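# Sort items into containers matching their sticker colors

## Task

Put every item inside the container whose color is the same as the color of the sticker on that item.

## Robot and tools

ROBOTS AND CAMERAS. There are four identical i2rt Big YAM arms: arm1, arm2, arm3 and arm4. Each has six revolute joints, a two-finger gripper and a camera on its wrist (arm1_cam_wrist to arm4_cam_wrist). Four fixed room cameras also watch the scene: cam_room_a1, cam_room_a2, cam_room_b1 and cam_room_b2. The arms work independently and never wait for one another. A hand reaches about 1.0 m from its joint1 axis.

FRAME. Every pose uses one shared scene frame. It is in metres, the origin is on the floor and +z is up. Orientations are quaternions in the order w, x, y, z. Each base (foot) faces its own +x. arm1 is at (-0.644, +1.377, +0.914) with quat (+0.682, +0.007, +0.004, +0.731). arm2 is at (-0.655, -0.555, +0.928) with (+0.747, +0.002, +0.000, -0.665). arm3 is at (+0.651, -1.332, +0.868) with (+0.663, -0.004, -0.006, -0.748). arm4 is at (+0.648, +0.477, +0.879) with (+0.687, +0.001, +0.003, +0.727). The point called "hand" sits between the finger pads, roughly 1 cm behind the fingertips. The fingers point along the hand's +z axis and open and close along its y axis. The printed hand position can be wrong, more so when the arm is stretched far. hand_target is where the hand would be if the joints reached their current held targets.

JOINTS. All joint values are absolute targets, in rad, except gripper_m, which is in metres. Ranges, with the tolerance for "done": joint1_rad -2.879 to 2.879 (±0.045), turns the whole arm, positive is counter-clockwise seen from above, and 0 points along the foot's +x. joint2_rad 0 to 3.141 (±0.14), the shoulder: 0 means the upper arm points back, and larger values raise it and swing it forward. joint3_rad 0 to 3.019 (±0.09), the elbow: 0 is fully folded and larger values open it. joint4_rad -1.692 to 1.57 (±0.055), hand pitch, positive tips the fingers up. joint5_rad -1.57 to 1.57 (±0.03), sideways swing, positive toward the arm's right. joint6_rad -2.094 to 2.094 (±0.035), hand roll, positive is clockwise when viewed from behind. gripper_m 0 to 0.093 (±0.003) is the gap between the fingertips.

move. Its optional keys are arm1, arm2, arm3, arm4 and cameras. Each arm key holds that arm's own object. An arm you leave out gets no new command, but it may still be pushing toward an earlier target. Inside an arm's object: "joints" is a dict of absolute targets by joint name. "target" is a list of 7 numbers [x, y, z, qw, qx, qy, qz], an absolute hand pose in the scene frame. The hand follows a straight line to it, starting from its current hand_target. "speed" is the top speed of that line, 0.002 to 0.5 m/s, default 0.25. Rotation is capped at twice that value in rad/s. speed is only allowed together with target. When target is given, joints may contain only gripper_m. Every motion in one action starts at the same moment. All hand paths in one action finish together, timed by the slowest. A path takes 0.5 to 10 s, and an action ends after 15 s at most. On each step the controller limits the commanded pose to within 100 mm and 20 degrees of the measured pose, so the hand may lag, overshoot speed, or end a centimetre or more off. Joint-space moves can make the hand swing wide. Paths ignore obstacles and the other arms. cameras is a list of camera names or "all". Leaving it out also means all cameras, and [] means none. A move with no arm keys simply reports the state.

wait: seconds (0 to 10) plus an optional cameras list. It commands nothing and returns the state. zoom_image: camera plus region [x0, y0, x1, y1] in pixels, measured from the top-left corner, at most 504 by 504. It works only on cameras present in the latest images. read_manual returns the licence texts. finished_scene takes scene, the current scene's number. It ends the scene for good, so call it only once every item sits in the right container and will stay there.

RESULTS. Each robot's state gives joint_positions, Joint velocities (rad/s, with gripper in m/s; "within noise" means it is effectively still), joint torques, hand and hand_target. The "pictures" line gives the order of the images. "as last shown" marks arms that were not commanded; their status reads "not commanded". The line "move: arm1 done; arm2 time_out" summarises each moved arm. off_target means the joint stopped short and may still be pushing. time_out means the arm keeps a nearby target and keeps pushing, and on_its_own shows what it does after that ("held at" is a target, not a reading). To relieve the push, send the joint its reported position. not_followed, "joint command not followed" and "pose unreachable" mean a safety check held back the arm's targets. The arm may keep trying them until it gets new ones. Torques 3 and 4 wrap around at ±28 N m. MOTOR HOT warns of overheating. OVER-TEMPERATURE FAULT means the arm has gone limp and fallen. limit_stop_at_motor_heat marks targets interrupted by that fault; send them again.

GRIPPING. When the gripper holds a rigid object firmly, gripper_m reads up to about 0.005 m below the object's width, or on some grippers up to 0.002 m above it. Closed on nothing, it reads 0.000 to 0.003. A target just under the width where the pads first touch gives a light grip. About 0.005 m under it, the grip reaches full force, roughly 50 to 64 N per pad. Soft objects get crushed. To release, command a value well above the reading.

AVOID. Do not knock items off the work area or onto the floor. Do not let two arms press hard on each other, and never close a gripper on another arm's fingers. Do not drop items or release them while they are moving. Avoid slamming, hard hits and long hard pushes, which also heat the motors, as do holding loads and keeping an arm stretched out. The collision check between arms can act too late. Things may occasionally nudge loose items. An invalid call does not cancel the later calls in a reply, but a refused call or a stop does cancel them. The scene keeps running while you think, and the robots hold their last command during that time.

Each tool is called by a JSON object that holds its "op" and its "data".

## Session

{"op": "move", "data": {"arm1": {"joints": {"joint1_rad": 1.5, "joint2_rad": 0.55, "joint3_rad": 1.4, "joint4_rad": -1.6, "joint5_rad": 0, "joint6_rad": 0}}, "arm2": {"joints": {"joint1_rad": -1.686, "joint2_rad": 0.55, "joint3_rad": 1.4, "joint4_rad": -1.6, "joint5_rad": 0, "joint6_rad": 0}}, "arm3": {"joints": {"joint1_rad": 1.69, "joint2_rad": 0.55, "joint3_rad": 1.4, "joint4_rad": -1.6, "joint5_rad": 0, "joint6_rad": 0}}, "arm4": {"joints": {"joint1_rad": -1.63, "joint2_rad": 0.55, "joint3_rad": 1.4, "joint4_rad": -1.6, "joint5_rad": 0, "joint6_rad": 0}}}}

Scene clock: 1.93 s.
Joint torques (N m): arm1=[-0.97 3.96 12.11 1.1 -0.02 -0.03] | arm2=[0.21 1.49 9.21 1.61 0.06 0.2] | arm3=[2.14 2.49 7.49 1.2 -0.01 -0.12] | arm4=[0.79 2.78 8.36 0.85 0.08 -0.08]
Motor temperatures (°C): arm1=[21 23 28 23 21 21 21] | arm2=[23 24 27 22 22 20 23] | arm3=[24 23 24 23 24 23 23] | arm4=[22 22 24 22 24 21 24]
Heat: arm1: hottest joint3_rad 28 °C; arm2: hottest joint3_rad 27 °C; arm3: hottest joint1_rad 24 °C; arm4: hottest joint3_rad 24 °C.
move: arm1 done; arm2 done; arm3 done; arm4 done
Joint velocities: within noise
arm1.joint_positions: joint1_rad=+1.493 joint2_rad=+0.560 joint3_rad=+1.361 joint4_rad=-1.588 joint5_rad=+0.000 joint6_rad=+0.008 gripper_m=+0.09399
arm1.joint_status: all done
arm1.hand: x=-0.8125 y=+1.3781 z=+1.4058 quat_wxyz=(-0.001, +0.921, -0.008, -0.389) (m; scene frame)
arm1.hand_target: x=-0.8023 y=+1.3767 z=+1.4223 quat_wxyz=(-0.001, +0.914, +0.000, -0.406) (m; scene frame)
arm1.hand_status: not commanded
arm2.joint_positions: joint1_rad=-1.680 joint2_rad=+0.556 joint3_rad=+1.393 joint4_rad=-1.584 joint5_rad=-0.001 joint6_rad=-0.015 gripper_m=+0.09398
arm2.joint_status: all done
arm2.hand: x=-0.8283 y=-0.5580 z=+1.4324 quat_wxyz=(+0.002, -0.917, -0.011, +0.399) (m; scene frame)
arm2.hand_target: x=-0.8224 y=-0.5567 z=+1.4337 quat_wxyz=(+0.001, -0.917, -0.001, +0.398) (m; scene frame)
arm2.hand_status: not commanded
arm3.joint_positions: joint1_rad=+1.679 joint2_rad=+0.557 joint3_rad=+1.396 joint4_rad=-1.593 joint5_rad=+0.001 joint6_rad=+0.007 gripper_m=+0.09398
arm3.joint_status: all done
arm3.hand: x=+0.8210 y=-1.3276 z=+1.3719 quat_wxyz=(-0.398, -0.007, -0.917, +0.008) (m; scene frame)
arm3.hand_target: x=+0.8168 y=-1.3254 z=+1.3734 quat_wxyz=(-0.400, +0.002, -0.917, +0.007) (m; scene frame)
arm3.hand_status: not commanded
arm4.joint_positions: joint1_rad=-1.626 joint2_rad=+0.553 joint3_rad=+1.378 joint4_rad=-1.589 joint5_rad=+0.001 joint6_rad=+0.014 gripper_m=+0.09399
arm4.joint_status: all done
arm4.hand: x=+0.8224 y=+0.4786 z=+1.3758 quat_wxyz=(-0.390, -0.006, -0.921, -0.001) (m; scene frame)
arm4.hand_target: x=+0.8168 y=+0.4782 z=+1.3839 quat_wxyz=(-0.397, +0.000, -0.918, +0.002) (m; scene frame)
arm4.hand_status: not commanded
pictures: arm1_cam_wrist, arm2_cam_wrist, arm3_cam_wrist, arm4_cam_wrist, cam_room_a1, cam_room_a2, cam_room_b1, cam_room_b2
Images, in order (width x height): arm1_cam_wrist 672x504, arm2_cam_wrist 672x504, arm3_cam_wrist 672x504, arm4_cam_wrist 672x504, cam_room_a1 672x504, cam_room_a2 672x504, cam_room_b1 672x504, cam_room_b2 672x504.

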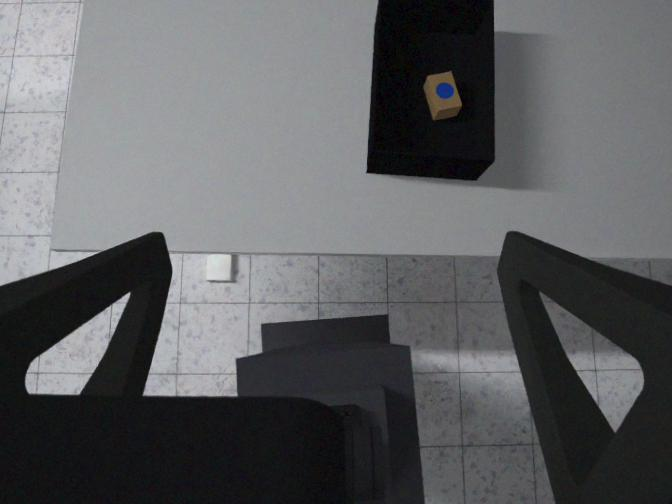

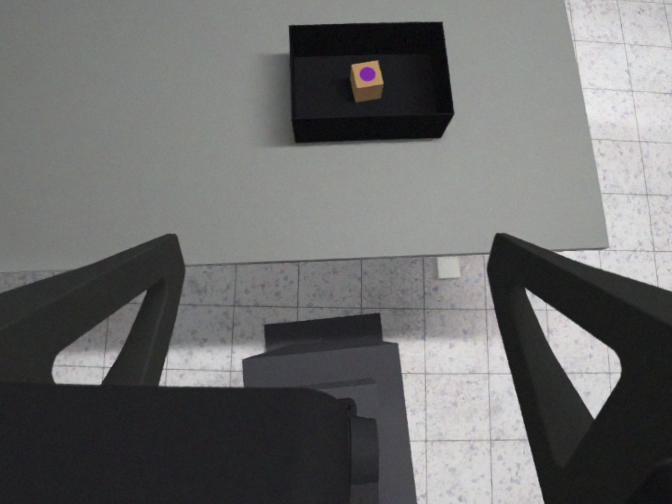

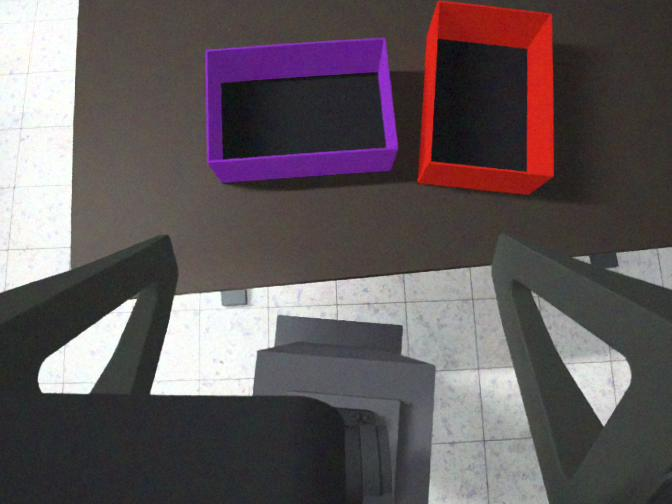

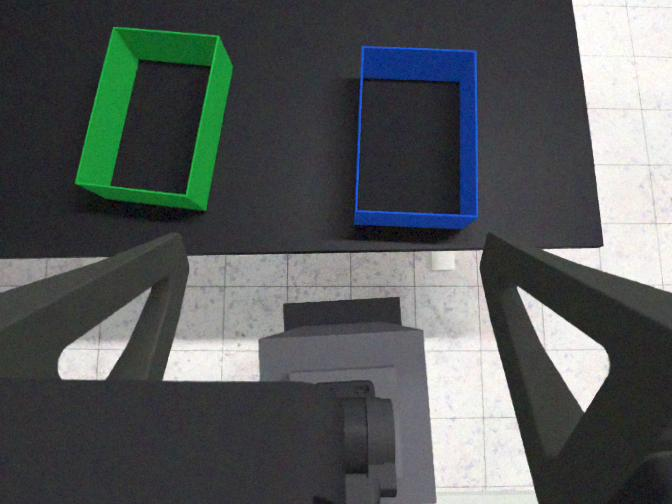

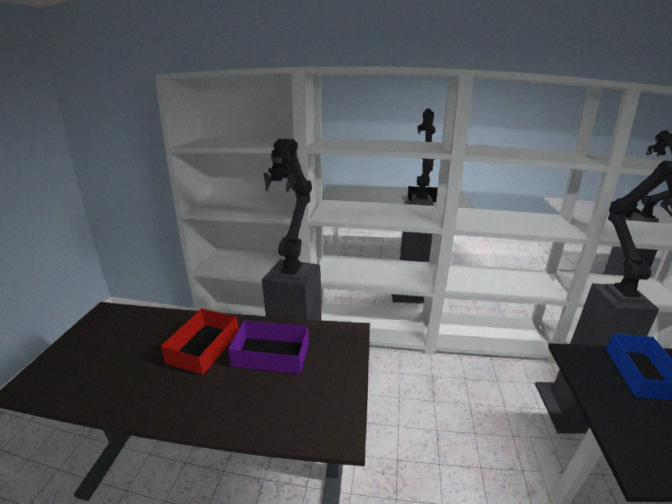

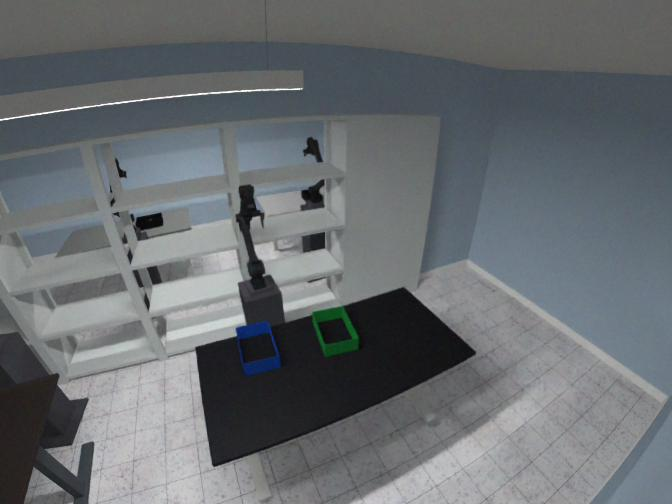

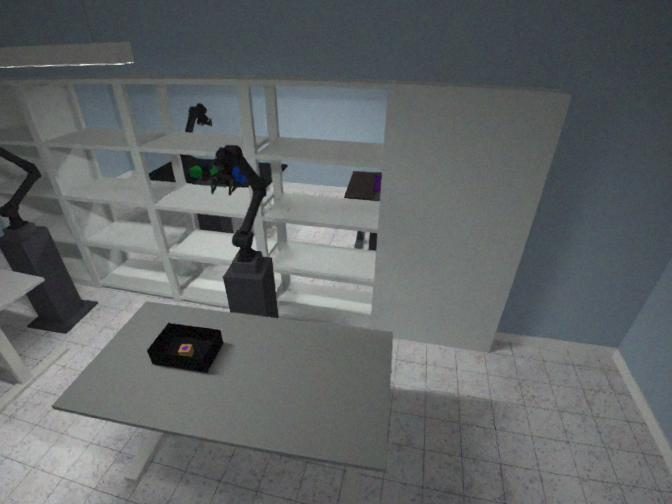

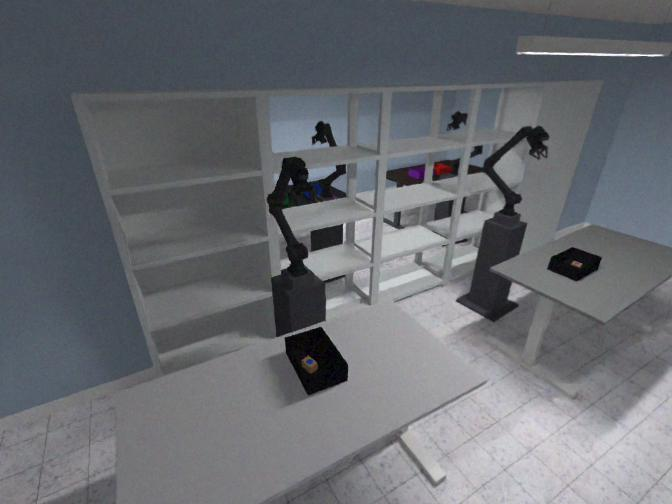

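{"op": "zoom_image", "data": {"camera": "arm1_cam_wrist", "region": [360, 0, 520, 190]}}

{"op": "zoom_image", "data": {"camera": "arm2_cam_wrist", "region": [280, 10, 460, 150]}}

Scaled by 2.653.

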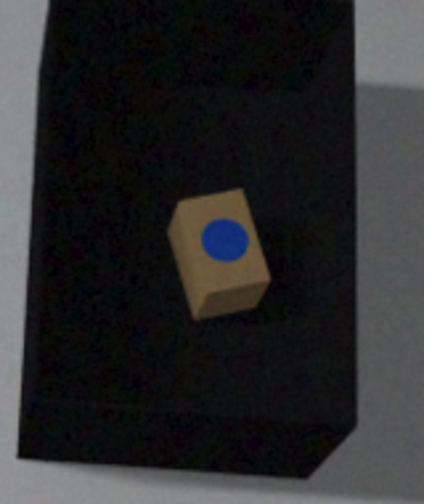

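Scaled by 2.800.

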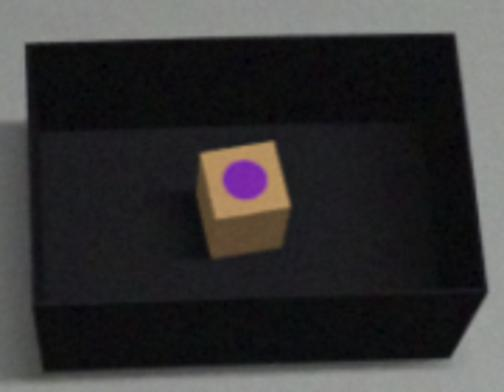

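{"op": "move", "data": {"arm1": {"target": [-1.257, 1.592, 0.945, 0, 0.7716, -0.6361, 0]}, "arm2": {"target": [-1.294, -0.508, 0.94, 0, 0.9945, 0.1045, 0]}, "arm3": {"joints": {"joint1_rad": -1.988, "joint2_rad": 0.8, "joint3_rad": 1.1, "joint4_rad": -1.3}}, "arm4": {"joints": {"joint1_rad": 0.9, "joint2_rad": 0.8, "joint3_rad": 1.1, "joint4_rad": -1.3}}, "cameras": ["arm1_cam_wrist", "arm2_cam_wrist"]}}

Scene clock: 71.63 s.
Joint torques (N m): arm1=[-2.55 -19.49 14.42 -0.13 0.04 0.11] | arm2=[0.62 -22.18 13.85 0.09 0.12 -0.08] | arm3=[0.5 -3.96 10.62 1.21 -0.07 -0.1] | arm4=[0.91 -3.96 10.92 1.31 0.11 -0.08]
Motor temperatures (°C): arm1=[21 24 35 23 21 21 21] | arm2=[23 24 32 22 22 20 23] | arm3=[24 23 27 23 24 23 23] | arm4=[22 22 29 22 24 21 24]
Heat: arm1: hottest joint3_rad 35 °C; arm2: hottest joint3_rad 32 °C; arm3: hottest joint3_rad 27 °C; arm4: hottest joint3_rad 29 °C.
move: arm1 off_target; arm2 off_target; arm3 done; arm4 done
Joint velocities: within noise
arm1.joint_positions: joint1_rad=+1.174 joint2_rad=+2.185 joint3_rad=+1.768 joint4_rad=-1.215 joint5_rad=+0.004 joint6_rad=+1.034 gripper_m=+0.09400
arm1.joint_status: not commanded
arm1.hand: x=-1.2396 y=+1.5810 z=+0.9244 quat_wxyz=(-0.009, +0.777, -0.629, +0.021) (m; scene frame)
arm1.hand_target: x=-1.2559 y=+1.5916 z=+0.9454 quat_wxyz=(+0.000, +0.772, -0.636, +0.000) (m; scene frame)
arm1.hand_status: off_target (0.029 m and 2.8 deg from the pose sent, 0.675 m and 88.6 deg at the start)
arm2.joint_positions: joint1_rad=-1.760 joint2_rad=+2.140 joint3_rad=+1.702 joint4_rad=-1.153 joint5_rad=-0.007 joint6_rad=-0.268 gripper_m=+0.09398
arm2.joint_status: not commanded
arm2.hand: x=-1.2775 y=-0.5109 z=+0.9320 quat_wxyz=(-0.004, -0.995, -0.098, -0.010) (m; scene frame)
arm2.hand_target: x=-1.2934 y=-0.5079 z=+0.9404 quat_wxyz=(+0.000, -0.995, -0.104, +0.001) (m; scene frame)
arm2.hand_status: off_target (0.019 m and 1.5 deg from the pose sent, 0.680 m and 48.2 deg at the start)
arm3.joint_positions: joint1_rad=-1.978 joint2_rad=+0.806 joint3_rad=+1.083 joint4_rad=-1.304 joint5_rad=+0.002 joint6_rad=+0.005 gripper_m=+0.09403
arm3.joint_status: all done
arm3.hand: x=+0.3889 y=-1.1734 z=+1.2099 quat_wxyz=(+0.064, -0.930, +0.256, +0.257) (m; scene frame)
arm3.hand_target: x=+0.3892 y=-1.1704 z=+1.2204 quat_wxyz=(+0.068, -0.926, +0.257, +0.269) (m; scene frame)
arm3.hand_status: not commanded
arm4.joint_positions: joint1_rad=+0.899 joint2_rad=+0.810 joint3_rad=+1.069 joint4_rad=-1.311 joint5_rad=-0.001 joint6_rad=+0.012 gripper_m=+0.09402
arm4.joint_status: all done
arm4.hand: x=+0.4037 y=+0.6526 z=+1.2157 quat_wxyz=(-0.073, +0.919, -0.299, -0.247) (m; scene frame)
arm4.hand_target: x=+0.4010 y=+0.6544 z=+1.2353 quat_wxyz=(-0.083, +0.914, -0.291, -0.270) (m; scene frame)
arm4.hand_status: not commanded
pictures: arm1_cam_wrist, arm2_cam_wrist
Images, in order (width x height): arm1_cam_wrist 672x504, arm2_cam_wrist 672x504.

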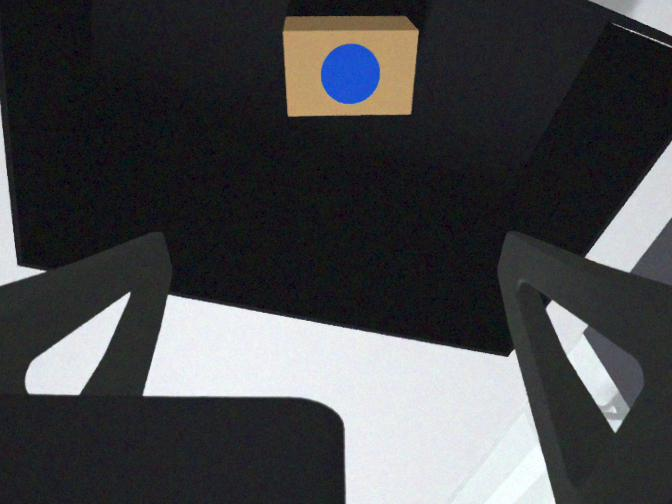

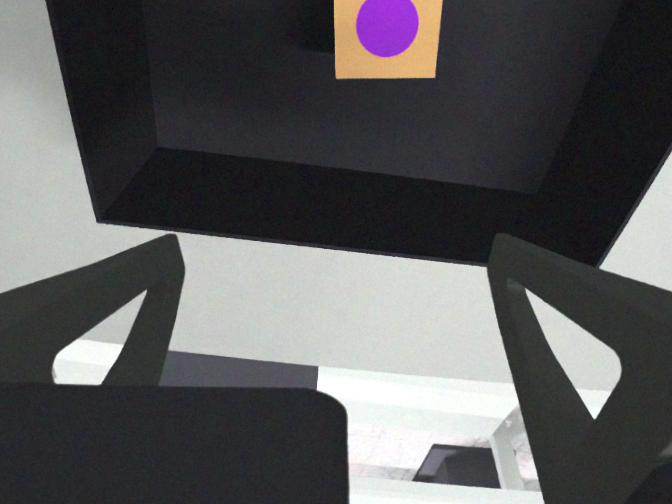

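{"op": "move", "data": {"arm1": {"target": [-1.250, 1.616, 0.79, 0, 0.7716, -0.6361, 0], "speed": 0.15}, "arm2": {"target": [-1.333, -0.491, 0.825, 0, 0.9945, 0.1045, 0], "speed": 0.15}, "cameras": ["arm1_cam_wrist", "arm2_cam_wrist"]}}

Scene clock: 91.63 s.
Joint torques (N m): arm1=[-2.2 -20.13 8.94 0.87 0.01 -0.04] | arm2=[-0.03 -22.95 13.19 1.06 0.11 -0.08] | arm3=[0.67 -3.84 10.62 1.2 -0.06 -0.1] | arm4=[1.49 -4.01 11.08 1.36 0.1 -0.1]
Motor temperatures (°C): arm1=[21 25 34 23 21 21 21] | arm2=[23 26 35 22 22 20 23] | arm3=[24 23 29 23 24 23 23] | arm4=[22 22 31 22 24 21 24]
Heat: arm1: hottest joint3_rad 34 °C; arm2: hottest joint3_rad 35 °C; arm3: hottest joint3_rad 29 °C; arm4: hottest joint3_rad 31 °C.
move: arm1 done; arm2 off_target
Joint velocities: within noise
arm1.joint_positions: joint1_rad=+1.137 joint2_rad=+2.389 joint3_rad=+1.755 joint4_rad=-0.964 joint5_rad=+0.004 joint6_rad=+1.013 gripper_m=+0.09400
arm1.joint_status: not commanded
arm1.hand: x=-1.2483 y=+1.6091 z=+0.7916 quat_wxyz=(-0.002, +0.772, -0.636, +0.006) (m; scene frame)
arm1.hand_target: x=-1.2500 y=+1.6160 z=+0.7901 quat_wxyz=(+0.000, +0.772, -0.636, +0.000) (m; scene frame)
arm1.hand_status: done (0.007 m and 0.7 deg from the pose sent, 0.139 m and 2.8 deg at the start)
arm2.joint_positions: joint1_rad=-1.773 joint2_rad=+2.377 joint3_rad=+1.835 joint4_rad=-1.059 joint5_rad=-0.006 joint6_rad=-0.288 gripper_m=+0.09398
arm2.joint_status: not commanded
arm2.hand: x=-1.3144 y=-0.4992 z=+0.8278 quat_wxyz=(-0.004, -0.995, -0.101, -0.015) (m; scene frame)
arm2.hand_target: x=-1.3319 y=-0.4910 z=+0.8254 quat_wxyz=(+0.000, -0.995, -0.104, +0.000) (m; scene frame)
arm2.hand_status: off_target (0.021 m and 1.9 deg from the pose sent, 0.122 m and 1.5 deg at the start)
arm3, arm4: as last shown
pictures: arm1_cam_wrist, arm2_cam_wrist
Images, in order (width x height): arm1_cam_wrist 672x504, arm2_cam_wrist 672x504.

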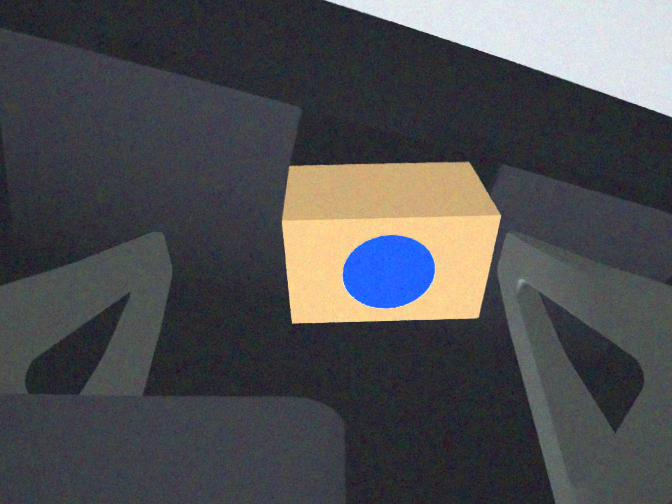

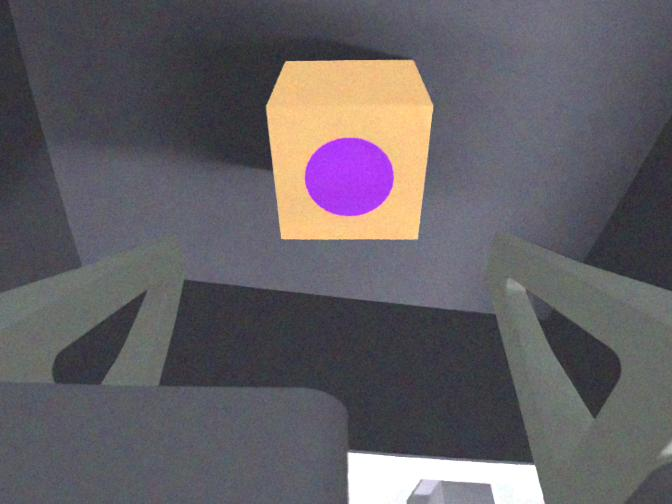

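{"op": "move", "data": {"arm1": {"target": [-1.232, 1.616, 0.768, 0, 0.7716, -0.6361, 0], "speed": 0.12}, "arm2": {"target": [-1.340, -0.488, 0.770, 0, 0.9945, 0.1045, 0], "speed": 0.12}, "cameras": ["arm1_cam_wrist", "arm2_cam_wrist"]}}

Scene clock: 106.70 s.
Joint torques (N m): arm1=[-2.55 -19.19 7.95 0.8 0.07 -0.05] | arm2=[-0.09 -24.29 12.56 1.09 0.1 -0.09] | arm3=[0.62 -3.96 10.58 1.21 -0.05 -0.1] | arm4=[0.91 -4.31 11 1.22 0.11 -0.08]
Motor temperatures (°C): arm1=[21 25 34 23 21 21 21] | arm2=[23 26 35 22 22 20 23] | arm3=[24 23 30 23 24 23 23] | arm4=[22 22 32 22 24 21 24]
Heat: arm1: hottest joint3_rad 34 °C; arm2: hottest joint3_rad 35 °C; arm3: hottest joint3_rad 30 °C; arm4: hottest joint3_rad 32 °C.
move: arm1 done; arm2 off_target
Joint velocities: within noise
arm1.joint_positions: joint1_rad=+1.126 joint2_rad=+2.389 joint3_rad=+1.687 joint4_rad=-0.892 joint5_rad=+0.004 joint6_rad=+1.003 gripper_m=+0.09400
arm1.joint_status: not commanded
arm1.hand: x=-1.2322 y=+1.6101 z=+0.7711 quat_wxyz=(-0.002, +0.772, -0.636, +0.004) (m; scene frame)
arm1.hand_target: x=-1.2319 y=+1.6160 z=+0.7680 quat_wxyz=(+0.000, +0.772, -0.636, +0.000) (m; scene frame)
arm1.hand_status: done (0.007 m and 0.5 deg from the pose sent, 0.029 m and 0.7 deg at the start)
arm2.joint_positions: joint1_rad=-1.775 joint2_rad=+2.488 joint3_rad=+1.882 joint4_rad=-0.999 joint5_rad=-0.006 joint6_rad=-0.291 gripper_m=+0.09398
arm2.joint_status: not commanded
arm2.hand: x=-1.3217 y=-0.4971 z=+0.7707 quat_wxyz=(-0.005, -0.995, -0.102, -0.017) (m; scene frame)
arm2.hand_target: x=-1.3391 y=-0.4881 z=+0.7706 quat_wxyz=(+0.000, -0.995, -0.104, +0.000) (m; scene frame)
arm2.hand_status: off_target (0.020 m and 2.1 deg from the pose sent, 0.064 m and 1.9 deg at the start)
arm3, arm4: as last shown
pictures: arm1_cam_wrist, arm2_cam_wrist
Images, in order (width x height): arm1_cam_wrist 672x504, arm2_cam_wrist 672x504.

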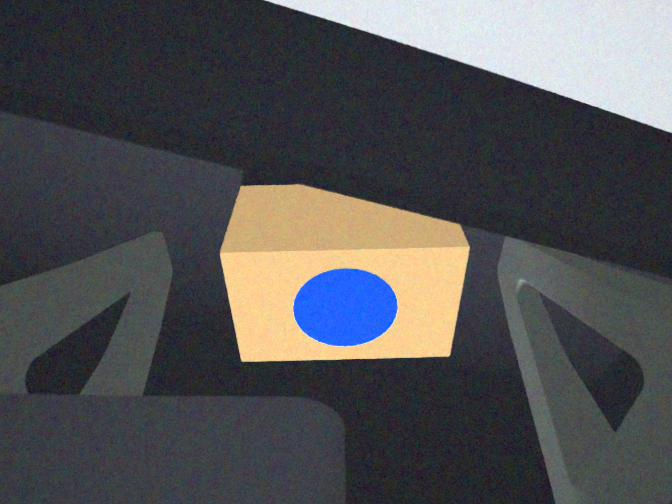

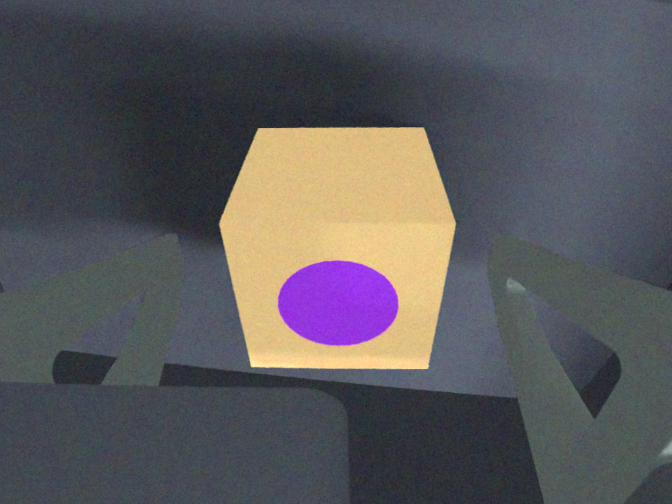

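{"op": "move", "data": {"arm1": {"joints": {"gripper_m": 0.060}}, "arm2": {"joints": {"gripper_m": 0.044}}, "cameras": []}}

{"op": "move", "data": {"arm1": {"target": [-1.17, 1.59, 1.05, 0, 0.7716, -0.6361, 0], "speed": 0.25}, "arm2": {"target": [-1.27, -0.49, 1.05, 0, 0.9945, 0.1045, 0], "speed": 0.25}, "cameras": ["arm1_cam_wrist", "arm2_cam_wrist"]}}

Scene clock: 113.63 s.
Joint torques (N m): arm1=[-2.43 -19.37 8.05 0.84 0.07 -0.08] | arm2=[-0.09 -24.18 12.51 1.03 0.06 -0.08] | arm3=[0.73 -3.9 10.63 1.2 -0.05 -0.1] | arm4=[0.56 -3.84 10.96 1.22 0.1 -0.07]
Motor temperatures (°C): arm1=[21 25 34 23 21 21 21] | arm2=[23 26 35 22 22 20 23] | arm3=[24 23 30 23 24 23 23] | arm4=[22 22 32 22 24 21 24]
Heat: arm1: hottest joint3_rad 34 °C; arm2: hottest joint3_rad 35 °C; arm3: hottest joint3_rad 30 °C; arm4: hottest joint3_rad 32 °C.
move: arm1 done; arm2 off_target
Joint velocities: within noise
arm1.joint_positions: joint1_rad=+1.126 joint2_rad=+2.389 joint3_rad=+1.687 joint4_rad=-0.892 joint5_rad=+0.004 joint6_rad=+1.002 gripper_m=+0.06007
arm1.joint_status: all done
arm1.hand: x=-1.2322 y=+1.6101 z=+0.7711 quat_wxyz=(-0.002, +0.772, -0.636, +0.004) (m; scene frame)
arm1.hand_target: x=-1.2319 y=+1.6160 z=+0.7680 quat_wxyz=(+0.000, +0.772, -0.636, +0.000) (m; scene frame)
arm1.hand_status: not commanded
arm2.joint_positions: joint1_rad=-1.775 joint2_rad=+2.488 joint3_rad=+1.883 joint4_rad=-0.999 joint5_rad=-0.005 joint6_rad=-0.292 gripper_m=+0.05276
arm2.joint_status: gripper_m off_target (ended at +0.05278, target +0.04400)
arm2.hand: x=-1.3219 y=-0.4967 z=+0.7709 quat_wxyz=(-0.004, -0.995, -0.102, -0.017) (m; scene frame)
arm2.hand_target: x=-1.3390 y=-0.4879 z=+0.7705 quat_wxyz=(+0.000, -0.995, -0.104, +0.000) (m; scene frame)
arm2.hand_status: not commanded
arm3, arm4: as last shown
pictures: none
No camera images: "cameras" was empty.

Scene clock: 115.40 s.
Joint torques (N m): arm1=[-2.43 -15.79 13.41 -0.08 0.07 -0.03] | arm2=[-0.09 -22.36 11 0.16 0.04 -0.09] | arm3=[0.62 -3.84 10.62 1.24 -0.07 -0.1] | arm4=[1.03 -4.01 11.08 1.24 0.13 -0.09]
Motor temperatures (°C): arm1=[21 25 34 23 21 21 21] | arm2=[23 26 35 22 22 20 23] | arm3=[24 23 30 23 24 23 23] | arm4=[22 22 32 22 24 21 24]
Heat: arm1: hottest joint3_rad 34 °C; arm2: hottest joint3_rad 35 °C; arm3: hottest joint3_rad 30 °C; arm4: hottest joint3_rad 32 °C.
move: arm1 off_target; arm2 done
Joint velocities: within noise
arm1.joint_positions: joint1_rad=+1.126 joint2_rad=+1.888 joint3_rad=+1.590 joint4_rad=-1.319 joint5_rad=+0.004 joint6_rad=+1.002 gripper_m=+0.06007
arm1.joint_status: not commanded
arm1.hand: x=-1.1608 y=+1.5829 z=+1.0340 quat_wxyz=(-0.005, +0.772, -0.636, +0.015) (m; scene frame)
arm1.hand_target: x=-1.1694 y=+1.5898 z=+1.0501 quat_wxyz=(+0.000, +0.772, -0.636, +0.000) (m; scene frame)
arm1.hand_status: off_target (0.020 m and 1.8 deg from the pose sent, 0.286 m and 0.4 deg at the start)
arm2.joint_positions: joint1_rad=-1.784 joint2_rad=+2.005 joint3_rad=+1.797 joint4_rad=-1.354 joint5_rad=-0.005 joint6_rad=-0.301 gripper_m=+0.05276
arm2.joint_status: not commanded
arm2.hand: x=-1.2709 y=-0.4964 z=+1.0480 quat_wxyz=(+0.000, -0.995, -0.102, +0.004) (m; scene frame)
arm2.hand_target: x=-1.2699 y=-0.4901 z=+1.0499 quat_wxyz=(+0.000, -0.995, -0.104, +0.000) (m; scene frame)
arm2.hand_status: done (0.007 m and 0.5 deg from the pose sent, 0.284 m and 2.0 deg at the start)
arm3, arm4: as last shown
pictures: arm1_cam_wrist, arm2_cam_wrist
Images, in order (width x height): arm1_cam_wrist 672x504, arm2_cam_wrist 672x504.

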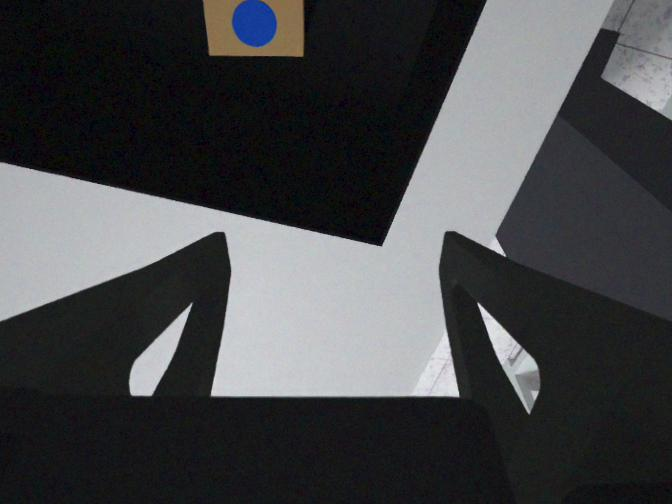

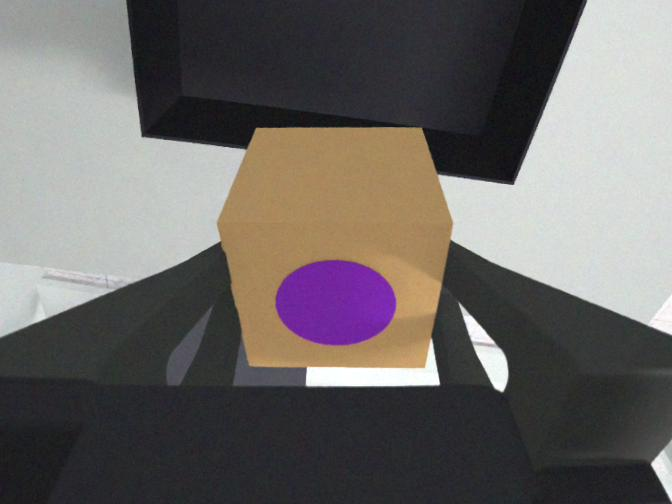

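{"op": "move", "data": {"arm1": {"target": [-1.232, 1.616, 0.768, 0, 0.7716, -0.6361, 0], "speed": 0.25}, "arm2": {"joints": {"joint2_rad": 0.86, "joint3_rad": 1.09, "joint4_rad": -1.63, "joint5_rad": 0, "joint6_rad": 0}}, "cameras": ["arm1_cam_wrist"]}}

{"op": "move", "data": {"arm1": {"joints": {"gripper_m": 0.046}}, "arm2": {"joints": {"joint1_rad": 0.918}}, "cameras": ["arm1_cam_wrist", "arm2_cam_wrist"]}}

Scene clock: 124.73 s.
Joint torques (N m): arm1=[-2.61 -18.43 10.77 0.66 0.15 -0.06] | arm2=[-0.15 -4.07 9.69 0.8 0.14 0.22] | arm3=[0.67 -3.9 10.66 1.2 -0.05 -0.1] | arm4=[0.79 -3.96 10.86 1.33 0.11 -0.08]
Motor temperatures (°C): arm1=[21 25 35 23 21 21 21] | arm2=[23 27 35 22 22 20 23] | arm3=[24 23 30 23 24 23 23] | arm4=[22 22 33 22 24 21 24]
Heat: arm1: hottest joint3_rad 35 °C; arm2: hottest joint3_rad 35 °C; arm3: hottest joint3_rad 30 °C; arm4: hottest joint3_rad 33 °C.
move: arm1 off_target; arm2 done
Joint velocities: within noise
arm1.joint_positions: joint1_rad=+1.124 joint2_rad=+2.374 joint3_rad=+1.655 joint4_rad=-0.885 joint5_rad=+0.002 joint6_rad=+1.002 gripper_m=+0.06002
arm1.joint_status: not commanded
arm1.hand: x=-1.2224 y=+1.6074 z=+0.7710 quat_wxyz=(-0.002, +0.771, -0.636, +0.009) (m; scene frame)
arm1.hand_target: x=-1.2315 y=+1.6158 z=+0.7681 quat_wxyz=(+0.000, +0.772, -0.636, +0.000) (m; scene frame)
arm1.hand_status: off_target (0.013 m and 1.0 deg from the pose sent, 0.277 m and 1.8 deg at the start)
arm2.joint_positions: joint1_rad=-1.784 joint2_rad=+0.859 joint3_rad=+1.101 joint4_rad=-1.623 joint5_rad=-0.004 joint6_rad=-0.015 gripper_m=+0.05276
arm2.joint_status: all done
arm2.hand: x=-0.8977 y=-0.5330 z=+1.2396 quat_wxyz=(+0.005, -0.995, +0.040, +0.094) (m; scene frame)
arm2.hand_target: x=-0.8941 y=-0.5304 z=+1.2344 quat_wxyz=(+0.006, -0.995, +0.053, +0.084) (m; scene frame)
arm2.hand_status: not commanded
arm3, arm4: as last shown
pictures: arm1_cam_wrist
Images, in order (width x height): arm1_cam_wrist 672x504.

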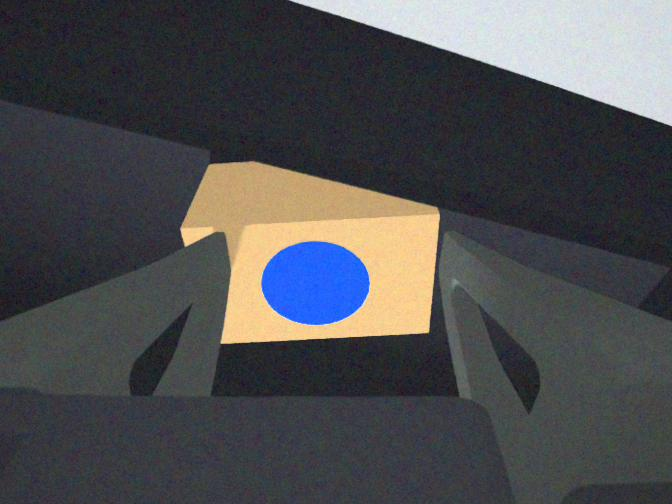

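Scene clock: 126.97 s.
Joint torques (N m): arm1=[-2.73 -17.73 10.77 0.66 0.15 -0.02] | arm2=[1.08 -4.07 9.69 0.84 0.1 0.18] | arm3=[0.73 -4.13 10.62 1.22 -0.06 -0.09] | arm4=[1.14 -3.55 10.95 1.32 0.1 -0.09]
Motor temperatures (°C): arm1=[21 26 35 23 21 21 21] | arm2=[23 27 35 22 22 20 23] | arm3=[24 23 30 23 24 23 23] | arm4=[22 22 33 22 24 21 24]
Heat: arm1: hottest joint3_rad 35 °C; arm2: hottest joint3_rad 35 °C; arm3: hottest joint3_rad 30 °C; arm4: hottest joint3_rad 33 °C.
move: arm1 done; arm2 done
Joint velocities: within noise
arm1.joint_positions: joint1_rad=+1.124 joint2_rad=+2.374 joint3_rad=+1.655 joint4_rad=-0.885 joint5_rad=+0.002 joint6_rad=+1.002 gripper_m=+0.04607
arm1.joint_status: all done
arm1.hand: x=-1.2224 y=+1.6074 z=+0.7710 quat_wxyz=(-0.002, +0.771, -0.636, +0.009) (m; scene frame)
arm1.hand_target: x=-1.2315 y=+1.6158 z=+0.7681 quat_wxyz=(+0.000, +0.772, -0.636, +0.000) (m; scene frame)
arm1.hand_status: not commanded
arm2.joint_positions: joint1_rad=+0.914 joint2_rad=+0.859 joint3_rad=+1.101 joint4_rad=-1.623 joint5_rad=-0.003 joint6_rad=-0.013 gripper_m=+0.05274
arm2.joint_status: all done
arm2.hand: x=-0.4471 y=-0.6812 z=+1.2399 quat_wxyz=(-0.092, -0.259, -0.961, +0.023) (m; scene frame)
arm2.hand_target: x=-0.4496 y=-0.6792 z=+1.2347 quat_wxyz=(-0.083, -0.264, -0.961, +0.021) (m; scene frame)
arm2.hand_status: not commanded
arm3, arm4: as last shown
pictures: arm1_cam_wrist, arm2_cam_wrist
Images, in order (width x height): arm1_cam_wrist 672x504, arm2_cam_wrist 672x504.

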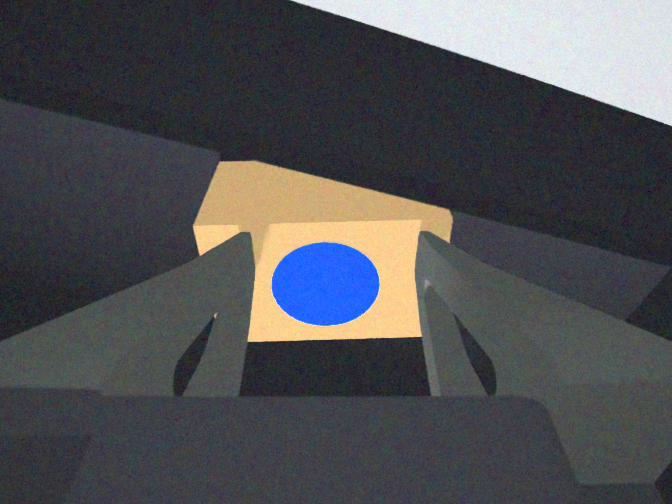

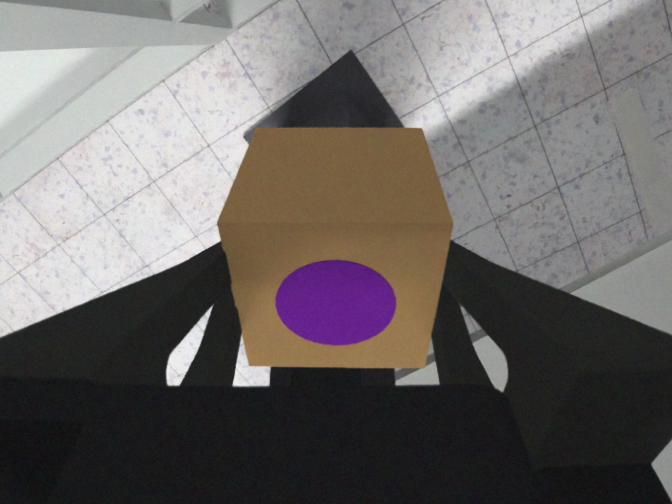

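{"op": "zoom_image", "data": {"camera": "arm1_cam_wrist", "region": [150, 130, 500, 390]}}

Scaled by 1.440.

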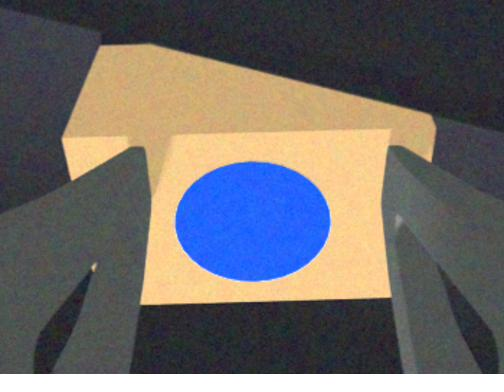

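{"op": "move", "data": {"arm1": {"target": [-1.229, 1.598, 0.79, 0, 0.7716, -0.6361, 0], "speed": 0.15, "joints": {"gripper_m": 0.093}}, "cameras": ["arm1_cam_wrist"]}}

{"op": "move", "data": {"arm1": {"target": [-1.229, 1.598, 0.745, 0, 0.7716, -0.6361, 0], "speed": 0.1}, "cameras": ["arm1_cam_wrist"]}}

Scene clock: 168.43 s.
Joint torques (N m): arm1=[-1.03 -21.6 7.58 0.12 0.07 0.13] | arm2=[1.03 -4.07 9.69 0.83 0.11 0.18] | arm3=[0.56 -3.96 10.58 1.22 -0.05 -0.1] | arm4=[1.03 -4.07 11 1.33 0.11 -0.07]
Motor temperatures (°C): arm1=[21 27 34 23 21 21 21] | arm2=[23 25 33 22 22 20 24] | arm3=[24 23 31 23 24 23 23] | arm4=[22 22 35 22 24 21 24]
Heat: arm1: hottest joint3_rad 34 °C; arm2: hottest joint3_rad 33 °C; arm3: hottest joint3_rad 31 °C; arm4: hottest joint3_rad 35 °C.
move: arm1 off_target
Joint velocities: within noise
arm1.joint_positions: joint1_rad=+1.133 joint2_rad=+2.368 joint3_rad=+1.647 joint4_rad=-0.885 joint5_rad=+0.002 joint6_rad=+1.010 gripper_m=+0.09293
arm1.joint_status: all done
arm1.hand: x=-1.2222 y=+1.6015 z=+0.7721 quat_wxyz=(-0.003, +0.771, -0.636, +0.010) (m; scene frame)
arm1.hand_target: x=-1.2289 y=+1.5981 z=+0.7896 quat_wxyz=(+0.000, +0.772, -0.636, +0.000) (m; scene frame)
arm1.hand_status: off_target (0.019 m and 1.2 deg from the pose sent, 0.022 m and 1.0 deg at the start)
arm2, arm3, arm4: as last shown
pictures: arm1_cam_wrist
Images, in order (width x height): arm1_cam_wrist 672x504.

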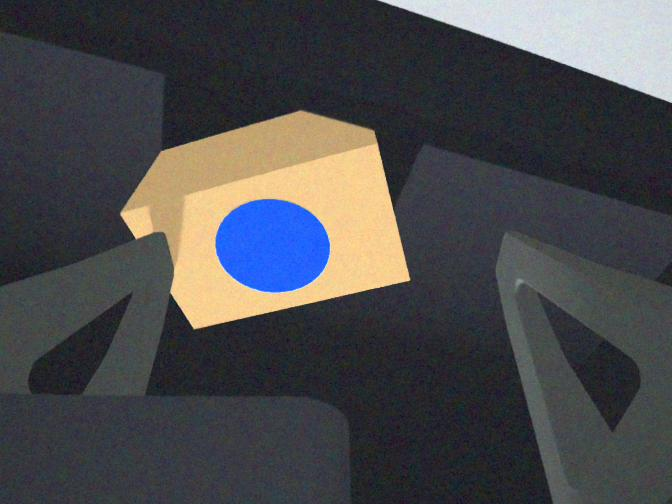

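Scene clock: 169.40 s.
Joint torques (N m): arm1=[-0.32 -15.74 8.29 0.75 0.17 0.1] | arm2=[1.03 -4.13 9.63 0.83 0.1 0.19] | arm3=[0.38 -3.9 10.61 1.22 -0.06 -0.1] | arm4=[0.97 -4.01 10.92 1.22 0.13 -0.08]
Motor temperatures (°C): arm1=[21 27 34 23 21 21 21] | arm2=[23 25 33 22 22 20 24] | arm3=[24 23 31 23 24 23 23] | arm4=[22 22 35 22 24 21 24]
Heat: arm1: hottest joint3_rad 34 °C; arm2: hottest joint3_rad 33 °C; arm3: hottest joint3_rad 31 °C; arm4: hottest joint3_rad 35 °C.
move: arm1 off_target
Joint velocities: within noise
arm1.joint_positions: joint1_rad=+1.134 joint2_rad=+2.373 joint3_rad=+1.647 joint4_rad=-0.835 joint5_rad=+0.001 joint6_rad=+1.011 gripper_m=+0.09293
arm1.joint_status: not commanded
arm1.hand: x=-1.2326 y=+1.6048 z=+0.7691 quat_wxyz=(+0.005, +0.771, -0.636, -0.011) (m; scene frame)
arm1.hand_target: x=-1.2282 y=+1.5978 z=+0.7456 quat_wxyz=(+0.000, +0.772, -0.636, +0.000) (m; scene frame)
arm1.hand_status: off_target (0.025 m and 1.4 deg from the pose sent, 0.028 m and 1.2 deg at the start)
arm2: as last shown
arm3.joint_positions: joint1_rad=-1.978 joint2_rad=+0.806 joint3_rad=+1.083 joint4_rad=-1.304 joint5_rad=+0.002 joint6_rad=+0.005 gripper_m=+0.09403
arm3.joint_status: not commanded
arm3.hand: x=+0.3889 y=-1.1734 z=+1.2099 quat_wxyz=(+0.064, -0.930, +0.256, +0.257) (m; scene frame)
arm3.hand_target: x=+0.3892 y=-1.1704 z=+1.2204 quat_wxyz=(+0.068, -0.926, +0.257, +0.269) (m; scene frame)
arm3.hand_status: not commanded
arm4.joint_positions: joint1_rad=+0.899 joint2_rad=+0.810 joint3_rad=+1.069 joint4_rad=-1.311 joint5_rad=-0.001 joint6_rad=+0.012 gripper_m=+0.09402
arm4.joint_status: not commanded
arm4.hand: x=+0.4037 y=+0.6526 z=+1.2157 quat_wxyz=(-0.073, +0.919, -0.299, -0.247) (m; scene frame)
arm4.hand_target: x=+0.4010 y=+0.6544 z=+1.2353 quat_wxyz=(-0.083, +0.914, -0.291, -0.270) (m; scene frame)
arm4.hand_status: not commanded
pictures: arm1_cam_wrist
Images, in order (width x height): arm1_cam_wrist 672x504.

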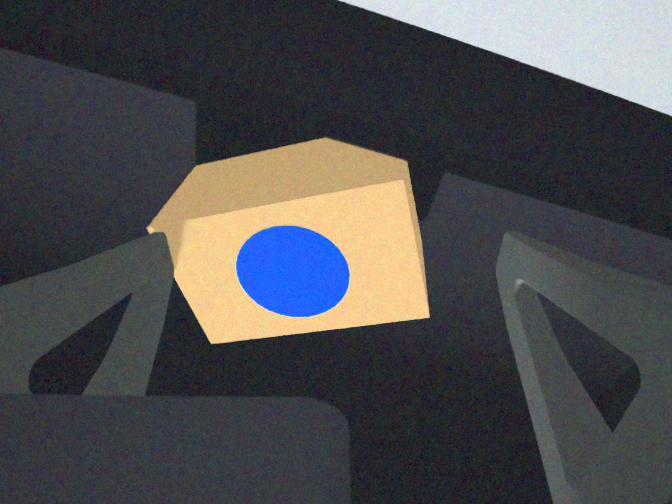

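{"op": "move", "data": {"arm1": {"target": [-1.250, 1.598, 0.825, 0, 0.8090, -0.5878, 0], "speed": 0.2}, "cameras": ["arm1_cam_wrist"]}}

Scene clock: 182.00 s.
Joint torques (N m): arm1=[-0.85 -20.89 12.19 0.03 0.15 -0.04] | arm2=[1.08 -4.13 9.66 0.85 0.1 0.19] | arm3=[0.62 -3.96 10.62 1.21 -0.06 -0.11] | arm4=[1.14 -4.31 11.07 1.17 0.12 -0.07]
Motor temperatures (°C): arm1=[21 28 34 23 21 21 21] | arm2=[23 25 33 22 22 20 24] | arm3=[24 23 32 23 24 23 23] | arm4=[22 22 35 22 24 21 24]
Heat: arm1: hottest joint3_rad 34 °C; arm2: hottest joint3_rad 33 °C; arm3: hottest joint3_rad 32 °C; arm4: hottest joint3_rad 35 °C.
move: arm1 off_target
Joint velocities: within noise
arm1.joint_positions: joint1_rad=+1.145 joint2_rad=+2.341 joint3_rad=+1.683 joint4_rad=-0.981 joint5_rad=+0.002 joint6_rad=+0.918 gripper_m=+0.09294
arm1.joint_status: not commanded
arm1.hand: x=-1.2259 y=+1.5949 z=+0.7997 quat_wxyz=(-0.007, +0.803, -0.595, +0.026) (m; scene frame)
arm1.hand_target: x=-1.2490 y=+1.5974 z=+0.8255 quat_wxyz=(+0.000, +0.809, -0.588, +0.000) (m; scene frame)
arm1.hand_status: off_target (0.035 m and 3.2 deg from the pose sent, 0.059 m and 7.1 deg at the start)
arm2, arm3, arm4: as last shown
pictures: arm1_cam_wrist
Images, in order (width x height): arm1_cam_wrist 672x504.

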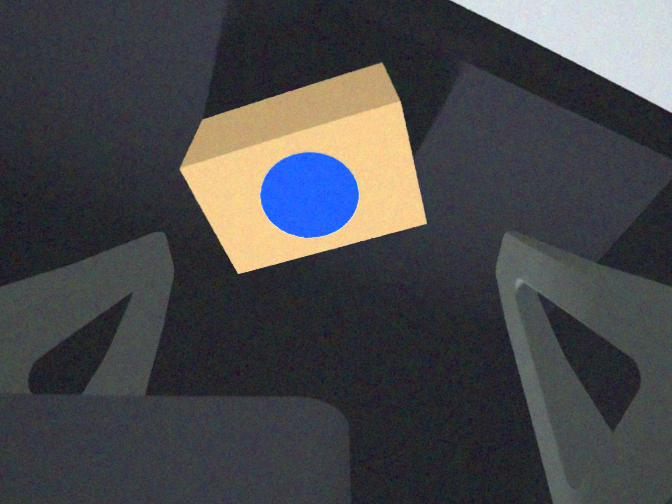

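{"op": "move", "data": {"arm1": {"target": [-1.248, 1.602, 0.780, 0, 0.8526, -0.5225, 0], "speed": 0.12}, "cameras": ["arm1_cam_wrist"]}}

Scene clock: 209.47 s.
Joint torques (N m): arm1=[-0.91 -18.78 11.81 0.94 0.12 -0.07] | arm2=[1.08 -4.01 9.68 0.87 0.1 0.18] | arm3=[0.56 -3.84 10.66 1.22 -0.06 -0.1] | arm4=[1.14 -4.13 10.92 1.17 0.12 -0.08]
Motor temperatures (°C): arm1=[21 28 34 23 21 21 21] | arm2=[23 25 33 22 22 20 25] | arm3=[24 23 32 23 24 23 23] | arm4=[22 22 36 22 24 21 24]
Heat: arm1: hottest joint3_rad 34 °C; arm2: hottest joint3_rad 33 °C; arm3: hottest joint3_rad 32 °C; arm4: hottest joint3_rad 36 °C.
move: arm1 off_target
Joint velocities: within noise
arm1.joint_positions: joint1_rad=+1.145 joint2_rad=+2.384 joint3_rad=+1.683 joint4_rad=-0.932 joint5_rad=+0.002 joint6_rad=+0.754 gripper_m=+0.09294
arm1.joint_status: not commanded
arm1.hand: x=-1.2269 y=+1.5952 z=+0.7733 quat_wxyz=(-0.004, +0.850, -0.527, +0.023) (m; scene frame)
arm1.hand_target: x=-1.2473 y=+1.6015 z=+0.7807 quat_wxyz=(+0.000, +0.853, -0.523, +0.000) (m; scene frame)
arm1.hand_status: off_target (0.023 m and 2.7 deg from the pose sent, 0.030 m and 10.5 deg at the start)
arm2, arm3, arm4: as last shown
pictures: arm1_cam_wrist
Images, in order (width x height): arm1_cam_wrist 672x504.

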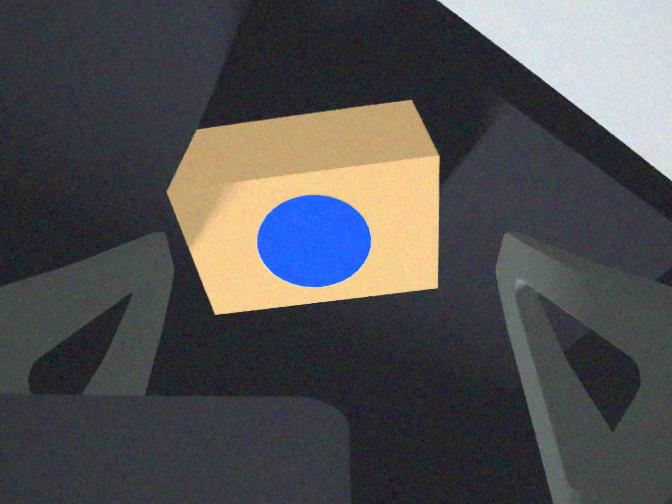

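{"op": "move", "data": {"arm1": {"target": [-1.257, 1.602, 0.757, 0, 0.8526, -0.5225, 0], "speed": 0.1}, "cameras": ["arm1_cam_wrist"]}}

Scene clock: 216.70 s.
Joint torques (N m): arm1=[-1.85 -18.37 12.19 0.79 0.15 -0.01] | arm2=[1.08 -3.96 9.65 0.81 0.1 0.19] | arm3=[0.56 -3.78 10.59 1.21 -0.06 -0.1] | arm4=[0.85 -4.19 10.93 1.21 0.12 -0.06]
Motor temperatures (°C): arm1=[21 28 34 23 21 21 21] | arm2=[23 25 33 22 22 20 25] | arm3=[24 23 32 23 24 23 23] | arm4=[22 22 36 22 24 21 24]
Heat: arm1: hottest joint3_rad 34 °C; arm2: hottest joint3_rad 33 °C; arm3: hottest joint3_rad 32 °C; arm4: hottest joint3_rad 36 °C.
move: arm1 off_target
Joint velocities: within noise
arm1.joint_positions: joint1_rad=+1.150 joint2_rad=+2.436 joint3_rad=+1.721 joint4_rad=-0.917 joint5_rad=+0.002 joint6_rad=+0.754 gripper_m=+0.09294
arm1.joint_status: not commanded
arm1.hand: x=-1.2350 y=+1.5945 z=+0.7525 quat_wxyz=(-0.004, +0.851, -0.525, +0.023) (m; scene frame)
arm1.hand_target: x=-1.2561 y=+1.6016 z=+0.7577 quat_wxyz=(+0.000, +0.853, -0.523, +0.000) (m; scene frame)
arm1.hand_status: off_target (0.024 m and 2.7 deg from the pose sent, 0.035 m and 2.7 deg at the start)
arm2, arm3, arm4: as last shown
pictures: arm1_cam_wrist
Images, in order (width x height): arm1_cam_wrist 672x504.

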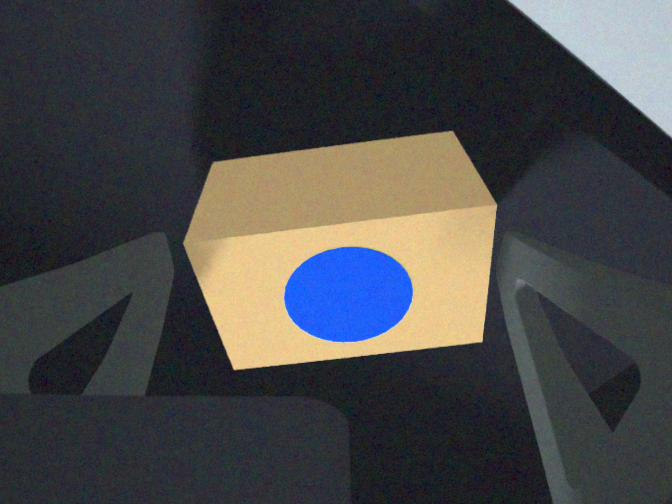

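{"op": "move", "data": {"arm1": {"joints": {"gripper_m": 0.058}}, "cameras": ["arm1_cam_wrist"]}}

Scene clock: 224.57 s.
Joint torques (N m): arm1=[-1.67 -18.37 12.16 0.73 0.07 0] | arm2=[1.03 -3.96 9.68 0.83 0.1 0.19] | arm3=[0.56 -3.96 10.62 1.21 -0.06 -0.11] | arm4=[0.85 -4.54 11.08 1.24 0.11 -0.09]
Motor temperatures (°C): arm1=[21 27 35 23 21 21 21] | arm2=[23 25 33 22 22 20 25] | arm3=[24 23 32 23 24 23 23] | arm4=[22 22 36 22 24 21 24]
Heat: arm1: hottest joint3_rad 35 °C; arm2: hottest joint3_rad 33 °C; arm3: hottest joint3_rad 32 °C; arm4: hottest joint3_rad 36 °C.
move: arm1 off_target
Joint velocities: within noise
arm1.joint_positions: joint1_rad=+1.150 joint2_rad=+2.436 joint3_rad=+1.721 joint4_rad=-0.917 joint5_rad=+0.002 joint6_rad=+0.754 gripper_m=+0.06990
arm1.joint_status: gripper_m off_target (ended at +0.06993, target +0.05800)
arm1.hand: x=-1.2354 y=+1.5947 z=+0.7527 quat_wxyz=(-0.004, +0.851, -0.525, +0.022) (m; scene frame)
arm1.hand_target: x=-1.2561 y=+1.6017 z=+0.7577 quat_wxyz=(+0.000, +0.853, -0.523, +0.000) (m; scene frame)
arm1.hand_status: not commanded
arm2, arm3, arm4: as last shown
pictures: arm1_cam_wrist
Images, in order (width x height): arm1_cam_wrist 672x504.

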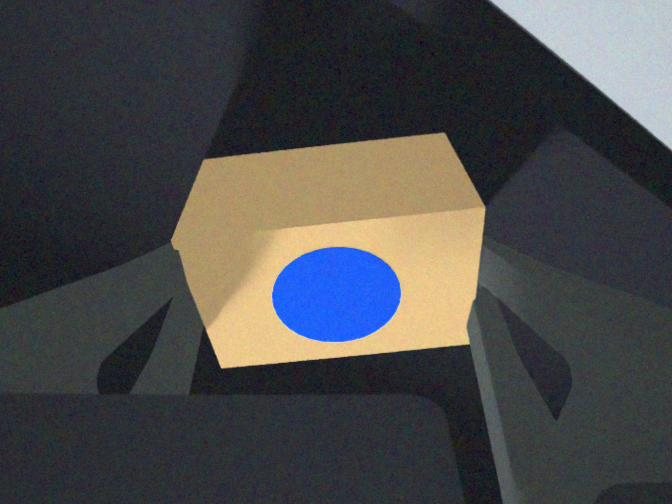

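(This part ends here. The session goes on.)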